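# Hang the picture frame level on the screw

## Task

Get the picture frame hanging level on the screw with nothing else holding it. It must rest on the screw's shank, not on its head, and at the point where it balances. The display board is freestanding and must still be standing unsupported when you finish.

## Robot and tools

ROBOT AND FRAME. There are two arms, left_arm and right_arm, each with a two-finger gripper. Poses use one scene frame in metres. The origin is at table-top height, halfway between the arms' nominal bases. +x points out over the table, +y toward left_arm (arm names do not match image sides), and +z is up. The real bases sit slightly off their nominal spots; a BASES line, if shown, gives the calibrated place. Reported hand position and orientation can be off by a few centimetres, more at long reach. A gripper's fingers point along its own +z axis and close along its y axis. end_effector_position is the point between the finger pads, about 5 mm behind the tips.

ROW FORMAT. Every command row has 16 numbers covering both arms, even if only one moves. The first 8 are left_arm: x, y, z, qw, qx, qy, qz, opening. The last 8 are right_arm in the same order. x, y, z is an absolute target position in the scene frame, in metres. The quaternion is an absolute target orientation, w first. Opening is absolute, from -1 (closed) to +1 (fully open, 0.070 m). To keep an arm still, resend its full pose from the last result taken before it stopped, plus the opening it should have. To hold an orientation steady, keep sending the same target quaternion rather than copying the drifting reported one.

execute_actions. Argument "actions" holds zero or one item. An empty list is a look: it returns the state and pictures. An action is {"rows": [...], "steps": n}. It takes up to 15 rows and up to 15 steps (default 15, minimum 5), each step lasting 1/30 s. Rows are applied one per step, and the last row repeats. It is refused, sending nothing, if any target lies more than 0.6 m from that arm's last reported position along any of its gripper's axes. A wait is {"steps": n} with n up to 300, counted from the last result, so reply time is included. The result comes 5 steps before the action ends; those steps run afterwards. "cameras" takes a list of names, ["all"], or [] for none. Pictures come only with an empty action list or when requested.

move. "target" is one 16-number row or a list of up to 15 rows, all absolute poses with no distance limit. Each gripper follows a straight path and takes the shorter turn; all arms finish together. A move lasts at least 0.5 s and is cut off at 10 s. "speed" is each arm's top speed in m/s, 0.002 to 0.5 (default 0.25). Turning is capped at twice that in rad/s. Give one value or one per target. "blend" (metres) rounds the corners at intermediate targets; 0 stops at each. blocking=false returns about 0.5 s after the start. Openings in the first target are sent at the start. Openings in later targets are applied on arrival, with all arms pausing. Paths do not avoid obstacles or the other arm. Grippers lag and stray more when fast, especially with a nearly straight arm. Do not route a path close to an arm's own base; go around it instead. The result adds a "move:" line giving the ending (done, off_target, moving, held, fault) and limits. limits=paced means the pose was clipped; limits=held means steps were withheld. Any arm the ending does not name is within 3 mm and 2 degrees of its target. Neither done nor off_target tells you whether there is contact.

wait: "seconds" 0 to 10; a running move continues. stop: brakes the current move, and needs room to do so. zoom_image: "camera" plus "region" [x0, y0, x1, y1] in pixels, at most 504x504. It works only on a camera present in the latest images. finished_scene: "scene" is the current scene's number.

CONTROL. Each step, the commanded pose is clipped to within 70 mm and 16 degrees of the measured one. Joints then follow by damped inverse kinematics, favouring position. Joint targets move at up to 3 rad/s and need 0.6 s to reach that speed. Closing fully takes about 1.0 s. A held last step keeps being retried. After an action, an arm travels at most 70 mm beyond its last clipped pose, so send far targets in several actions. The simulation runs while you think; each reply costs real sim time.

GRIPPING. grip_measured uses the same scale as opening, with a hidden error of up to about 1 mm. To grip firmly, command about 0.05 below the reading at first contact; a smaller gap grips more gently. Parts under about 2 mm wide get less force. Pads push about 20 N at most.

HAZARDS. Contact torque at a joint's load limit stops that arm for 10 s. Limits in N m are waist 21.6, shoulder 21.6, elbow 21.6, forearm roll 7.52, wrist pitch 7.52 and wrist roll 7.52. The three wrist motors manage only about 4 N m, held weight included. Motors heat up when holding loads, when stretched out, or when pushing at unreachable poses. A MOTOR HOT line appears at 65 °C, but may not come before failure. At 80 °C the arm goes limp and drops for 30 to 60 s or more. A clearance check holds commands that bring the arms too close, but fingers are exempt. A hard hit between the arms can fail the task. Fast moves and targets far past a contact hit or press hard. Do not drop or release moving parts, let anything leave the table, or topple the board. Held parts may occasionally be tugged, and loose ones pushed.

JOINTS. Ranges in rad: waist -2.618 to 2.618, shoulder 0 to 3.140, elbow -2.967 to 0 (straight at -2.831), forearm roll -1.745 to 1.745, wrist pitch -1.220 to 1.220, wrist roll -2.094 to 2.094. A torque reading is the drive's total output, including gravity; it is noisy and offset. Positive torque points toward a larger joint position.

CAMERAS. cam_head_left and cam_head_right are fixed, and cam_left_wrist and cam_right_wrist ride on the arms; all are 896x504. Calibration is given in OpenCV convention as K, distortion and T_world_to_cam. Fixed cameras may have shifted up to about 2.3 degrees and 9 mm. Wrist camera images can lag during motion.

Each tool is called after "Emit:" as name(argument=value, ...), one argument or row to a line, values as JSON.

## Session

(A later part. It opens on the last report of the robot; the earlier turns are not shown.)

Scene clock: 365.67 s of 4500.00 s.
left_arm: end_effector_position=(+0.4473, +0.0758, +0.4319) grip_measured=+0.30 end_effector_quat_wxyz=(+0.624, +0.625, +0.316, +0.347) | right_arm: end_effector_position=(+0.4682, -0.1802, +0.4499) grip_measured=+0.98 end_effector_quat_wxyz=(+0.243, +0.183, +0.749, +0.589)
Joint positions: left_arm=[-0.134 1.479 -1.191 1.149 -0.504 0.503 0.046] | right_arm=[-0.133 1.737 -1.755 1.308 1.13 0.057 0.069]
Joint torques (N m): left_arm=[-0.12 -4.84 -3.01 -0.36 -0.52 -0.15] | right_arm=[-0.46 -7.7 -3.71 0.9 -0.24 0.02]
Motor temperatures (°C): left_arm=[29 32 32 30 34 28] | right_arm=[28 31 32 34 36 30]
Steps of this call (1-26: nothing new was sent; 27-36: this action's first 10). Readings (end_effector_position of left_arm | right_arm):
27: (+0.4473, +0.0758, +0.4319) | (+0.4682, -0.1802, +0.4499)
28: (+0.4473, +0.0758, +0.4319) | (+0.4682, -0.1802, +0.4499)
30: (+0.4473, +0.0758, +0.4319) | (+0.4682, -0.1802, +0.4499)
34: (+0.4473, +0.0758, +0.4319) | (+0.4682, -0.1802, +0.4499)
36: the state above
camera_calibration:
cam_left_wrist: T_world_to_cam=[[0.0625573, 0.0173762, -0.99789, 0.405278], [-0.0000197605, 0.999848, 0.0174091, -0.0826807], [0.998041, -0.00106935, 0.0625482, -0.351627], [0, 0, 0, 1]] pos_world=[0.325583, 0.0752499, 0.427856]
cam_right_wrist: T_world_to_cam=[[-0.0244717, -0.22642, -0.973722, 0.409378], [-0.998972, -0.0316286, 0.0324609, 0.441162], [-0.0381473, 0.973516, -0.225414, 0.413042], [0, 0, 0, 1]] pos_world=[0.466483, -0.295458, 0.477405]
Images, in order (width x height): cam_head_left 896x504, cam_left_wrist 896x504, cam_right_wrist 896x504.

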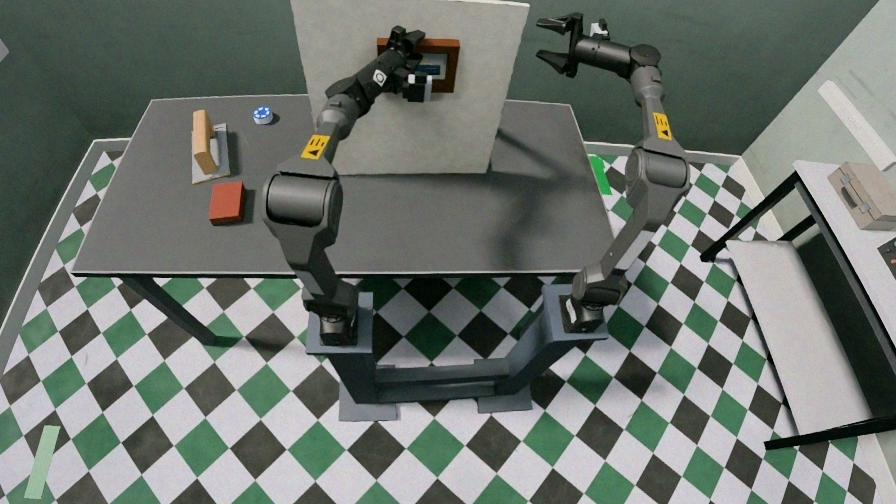

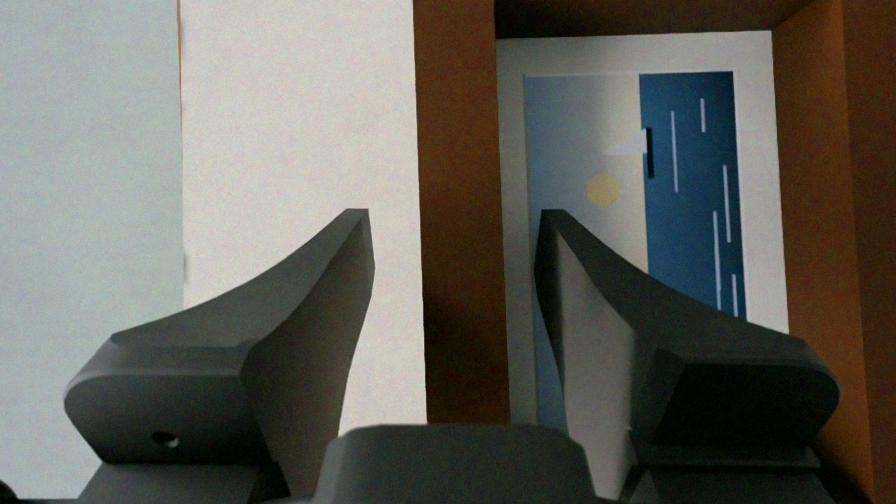

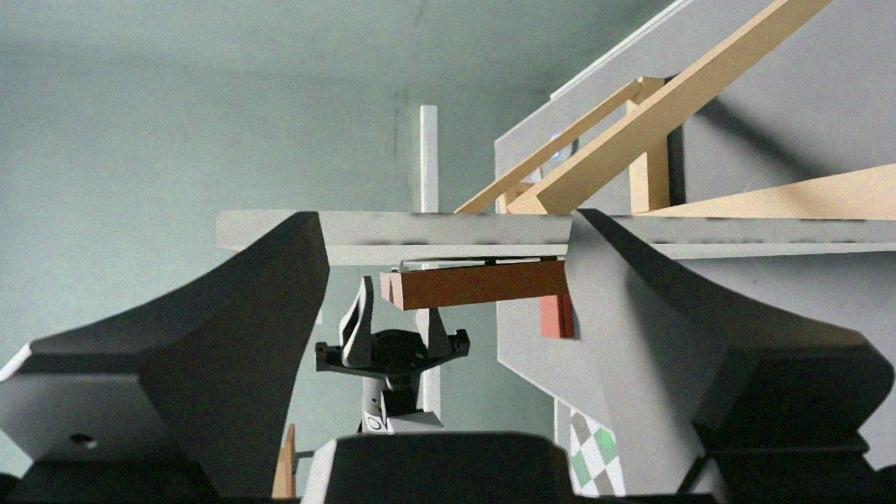

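Emit:
move(
  target=[
    [0.4059,0.1040,0.4310,0.6237,0.6251,0.3168,0.3469,0.3,0.468,-0.18,0.45,0.2424,0.1815,0.7457,0.5858,0.98],
    [0.36,0.135,0.432,0.6237,0.6251,0.3168,0.3469,0.3,0.468,-0.18,0.45,0.2424,0.1815,0.7457,0.5858,0.98],
  ],
  speed=[0.03,0.08],
  blend=[0.01,0],
  cameras=["cam_head_left","cam_head_right","cam_right_wrist"],
)

Emit:
zoom_image(
  camera="cam_head_left",
  region=[360, 15, 470, 105],
)

Emit:
zoom_image(
  camera="cam_head_right",
  region=[350, 20, 450, 110],
)

Emit:
zoom_image(
  camera="cam_right_wrist",
  region=[370, 245, 430, 305],
)

Scene clock: 369.40 s of 4500.00 s.
left_arm: end_effector_position=(+0.3595, +0.1352, +0.4322) grip_measured=+0.30 end_effector_quat_wxyz=(+0.624, +0.625, +0.317, +0.347) | right_arm: end_effector_position=(+0.4682, -0.1802, +0.4499) grip_measured=+0.98 end_effector_quat_wxyz=(+0.243, +0.183, +0.749, +0.589)
Joint positions: left_arm=[0.137 1.16 -0.915 1.368 -0.744 0.295 0.045] | right_arm=[-0.133 1.737 -1.755 1.308 1.13 0.057 0.069]
Joint torques (N m): left_arm=[-0.96 -2.84 -3.24 -0.85 -0.24 -0.02] | right_arm=[-0.44 -7.67 -3.72 0.89 -0.24 0.04]
Motor temperatures (°C): left_arm=[29 31 32 30 34 28] | right_arm=[28 31 32 34 36 30]
Hand target: left_arm +0.3600, +0.1350, +0.4320; +0.624, +0.625, +0.317, +0.347 | right_arm +0.4680, -0.1800, +0.4500; +0.244, +0.182, +0.749, +0.588
Off your previous action's commanded pose at its last step (step 5 of this call): left_arm 0.000 m, 0 deg | right_arm 0.000 m, 0 deg.
Off the commanded pose: left_arm 0.001 m, 0 deg | right_arm 0.000 m, 0 deg.
Kept back: nothing.
move: done
camera_calibration:
cam_right_wrist: T_world_to_cam=[[-0.0244717, -0.22642, -0.973722, 0.409378], [-0.998972, -0.0316286, 0.0324609, 0.441162], [-0.0381473, 0.973516, -0.225414, 0.413042], [0, 0, 0, 1]] pos_world=[0.466483, -0.295458, 0.477405]
Images, in order (width x height): cam_head_left 896x504, cam_head_right 896x504, cam_right_wrist 896x504.

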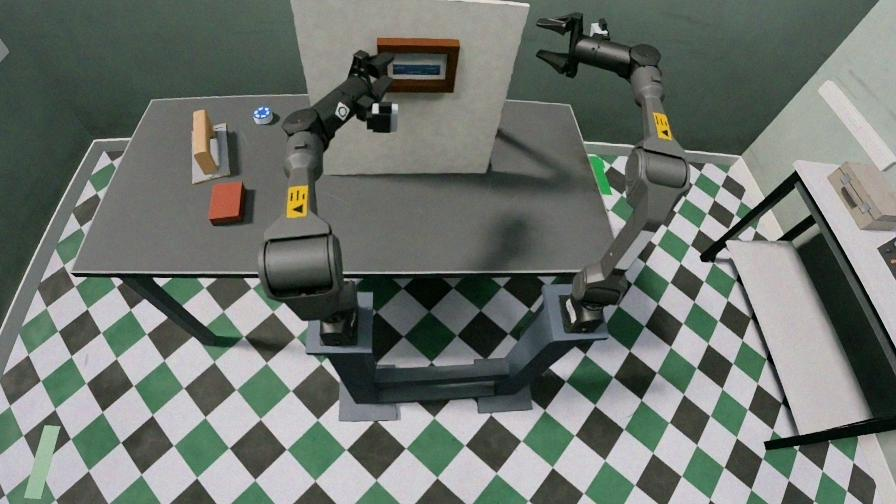

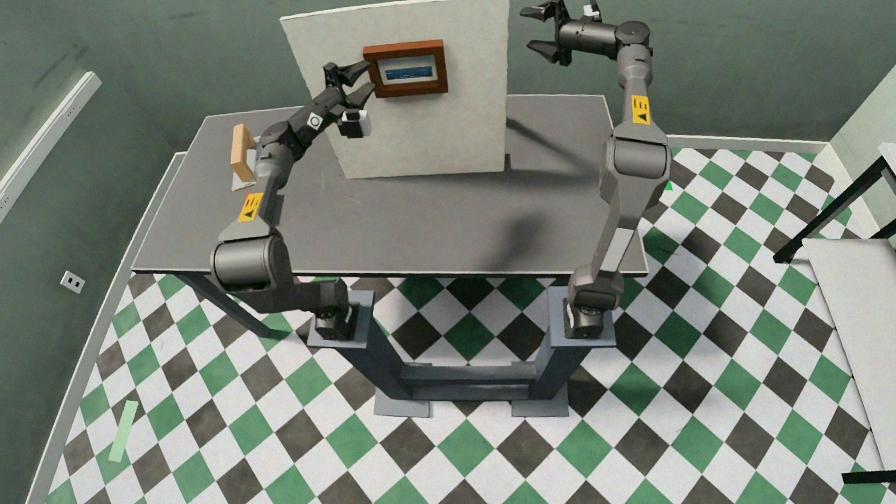

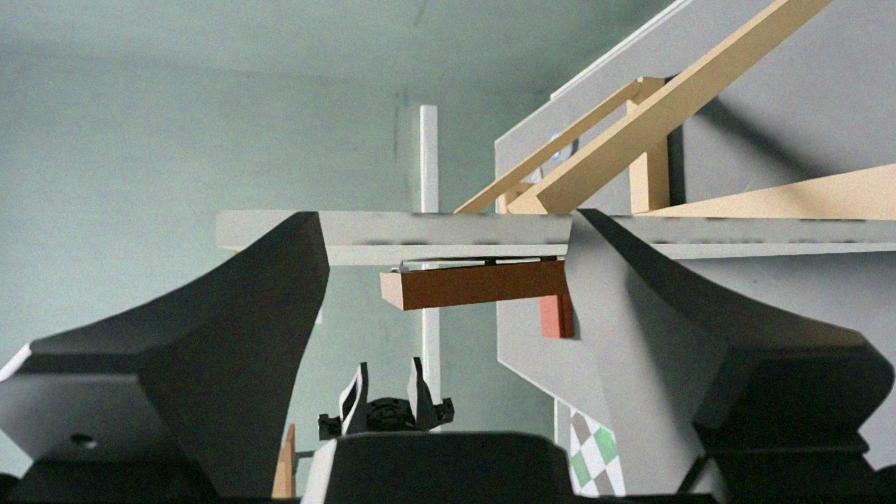

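Scaled by 4.582 from the camera's 896x504 image, which has a finer 1280x720 frame.

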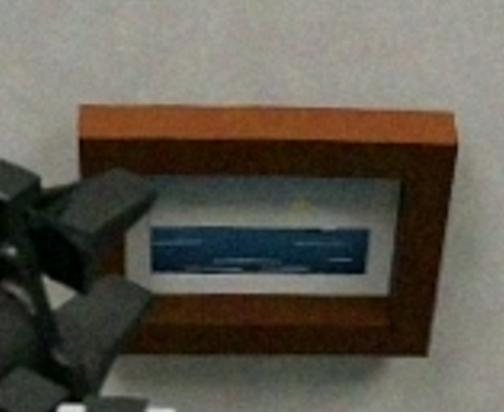

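Scaled by 5.040 from the camera's 896x504 image, which has a finer 1280x720 frame.

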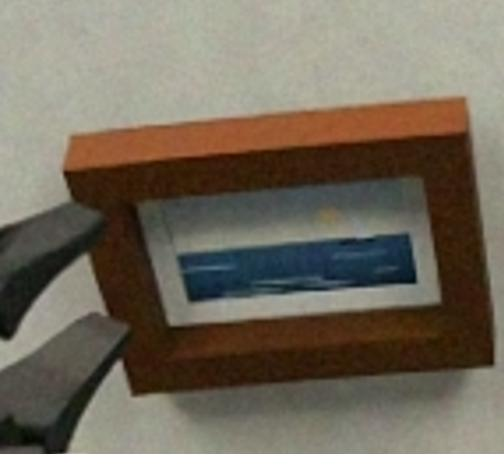

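Scaled by 8.400 from the camera's 896x504 image, which has a finer 1280x720 frame.

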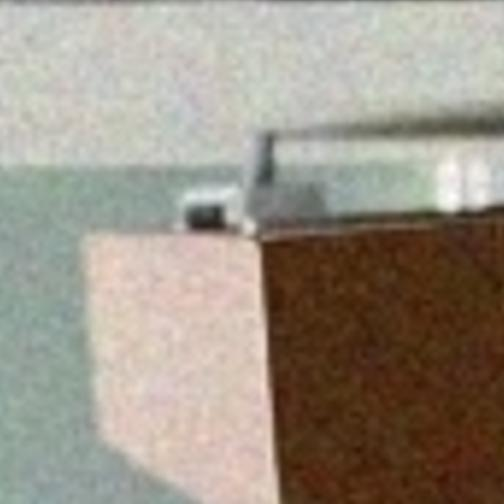

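Emit:
move(
  target=[
    [0.29,0.19,0.42,0.6237,0.6251,0.3168,0.3469,0.3,0.45,-0.25,0.45,0.2424,0.1815,0.7457,0.5858,0.98],
  ],
  speed=0.12,
  cameras=["cam_head_left","cam_head_right"],
)

Emit:
zoom_image(
  camera="cam_head_left",
  region=[360, 15, 470, 105],
)

Emit:
zoom_image(
  camera="cam_head_right",
  region=[350, 20, 450, 110],
)

Scene clock: 371.57 s of 4500.00 s.
left_arm: end_effector_position=(+0.2901, +0.1897, +0.4203) grip_measured=+0.30 end_effector_quat_wxyz=(+0.620, +0.623, +0.322, +0.352) | right_arm: end_effector_position=(+0.4498, -0.2499, +0.4498) grip_measured=+0.98 end_effector_quat_wxyz=(+0.280, +0.211, +0.737, +0.579)
Joint positions: left_arm=[0.64 0.976 -0.759 1.504 -1.218 0.183 0.046] | right_arm=[-0.332 1.659 -1.639 1.358 1.216 -0.033 0.069]
Joint torques (N m): left_arm=[-0.74 -2.04 -2.54 -0.85 -0.27 -0.15] | right_arm=[0.71 -5.64 -4.56 1.01 0.02 0.12]
Motor temperatures (°C): left_arm=[29 31 32 30 33 28] | right_arm=[28 31 32 34 36 30]
Hand target: left_arm +0.2903, +0.1896, +0.4200; +0.620, +0.623, +0.322, +0.351 | right_arm +0.4501, -0.2497, +0.4499; +0.280, +0.211, +0.736, +0.579
Off the commanded pose: left_arm 0.000 m, 1 deg | right_arm 0.000 m, 6 deg.
joint sent to its limit (left arm) — joint 5 (wrist pitch), lower limit.
joint sent to its limit (right arm) — joint 5 (wrist pitch), upper limit.
Kept back: nothing.
move: off_target (right_arm)
Images, in order (width x height): cam_head_left 896x504, cam_head_right 896x504.

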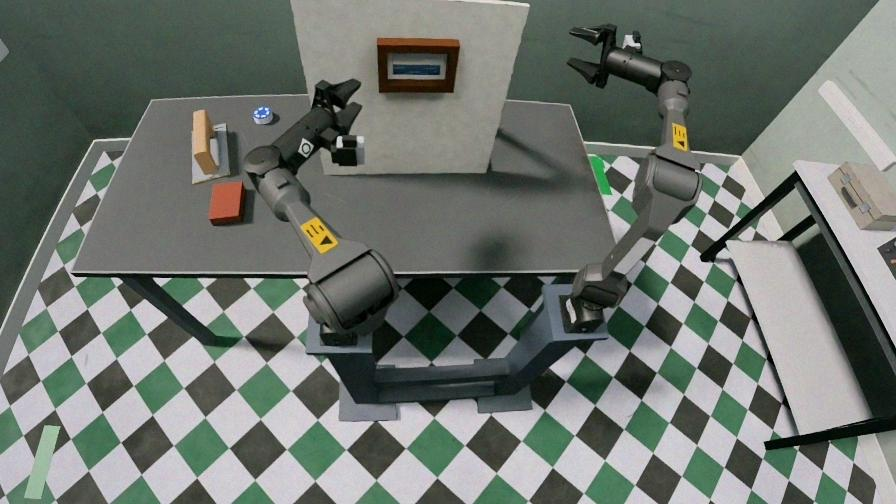

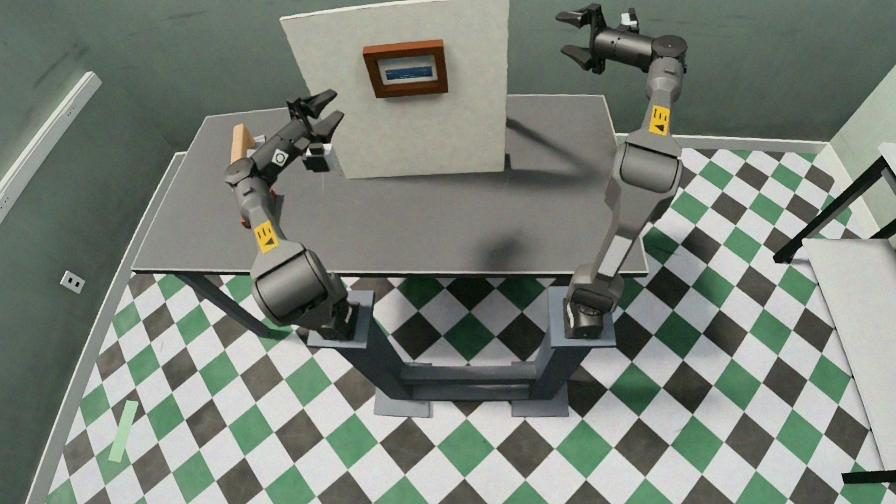

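Scaled by 4.582 from the camera's 896x504 image, which has a finer 1280x720 frame.

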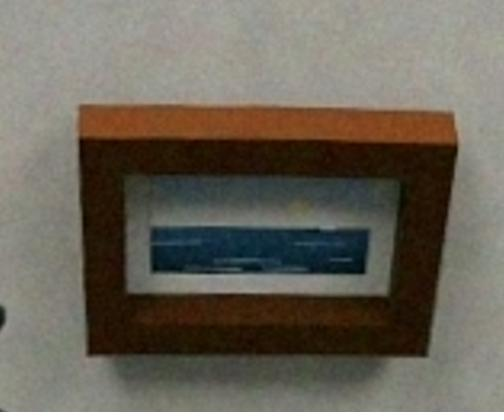

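Scaled by 5.040 from the camera's 896x504 image, which has a finer 1280x720 frame.

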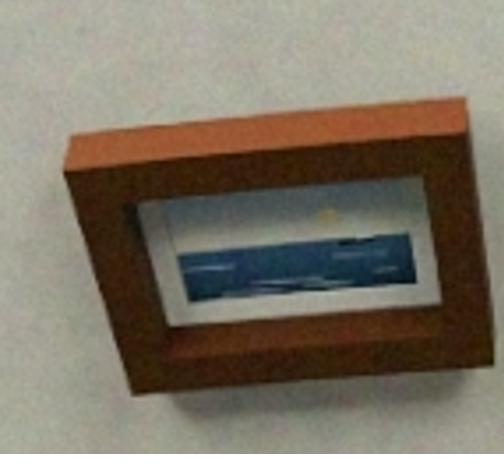

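Emit:
finished_scene(
  scene=2,
)

The scene is finished: the task was done.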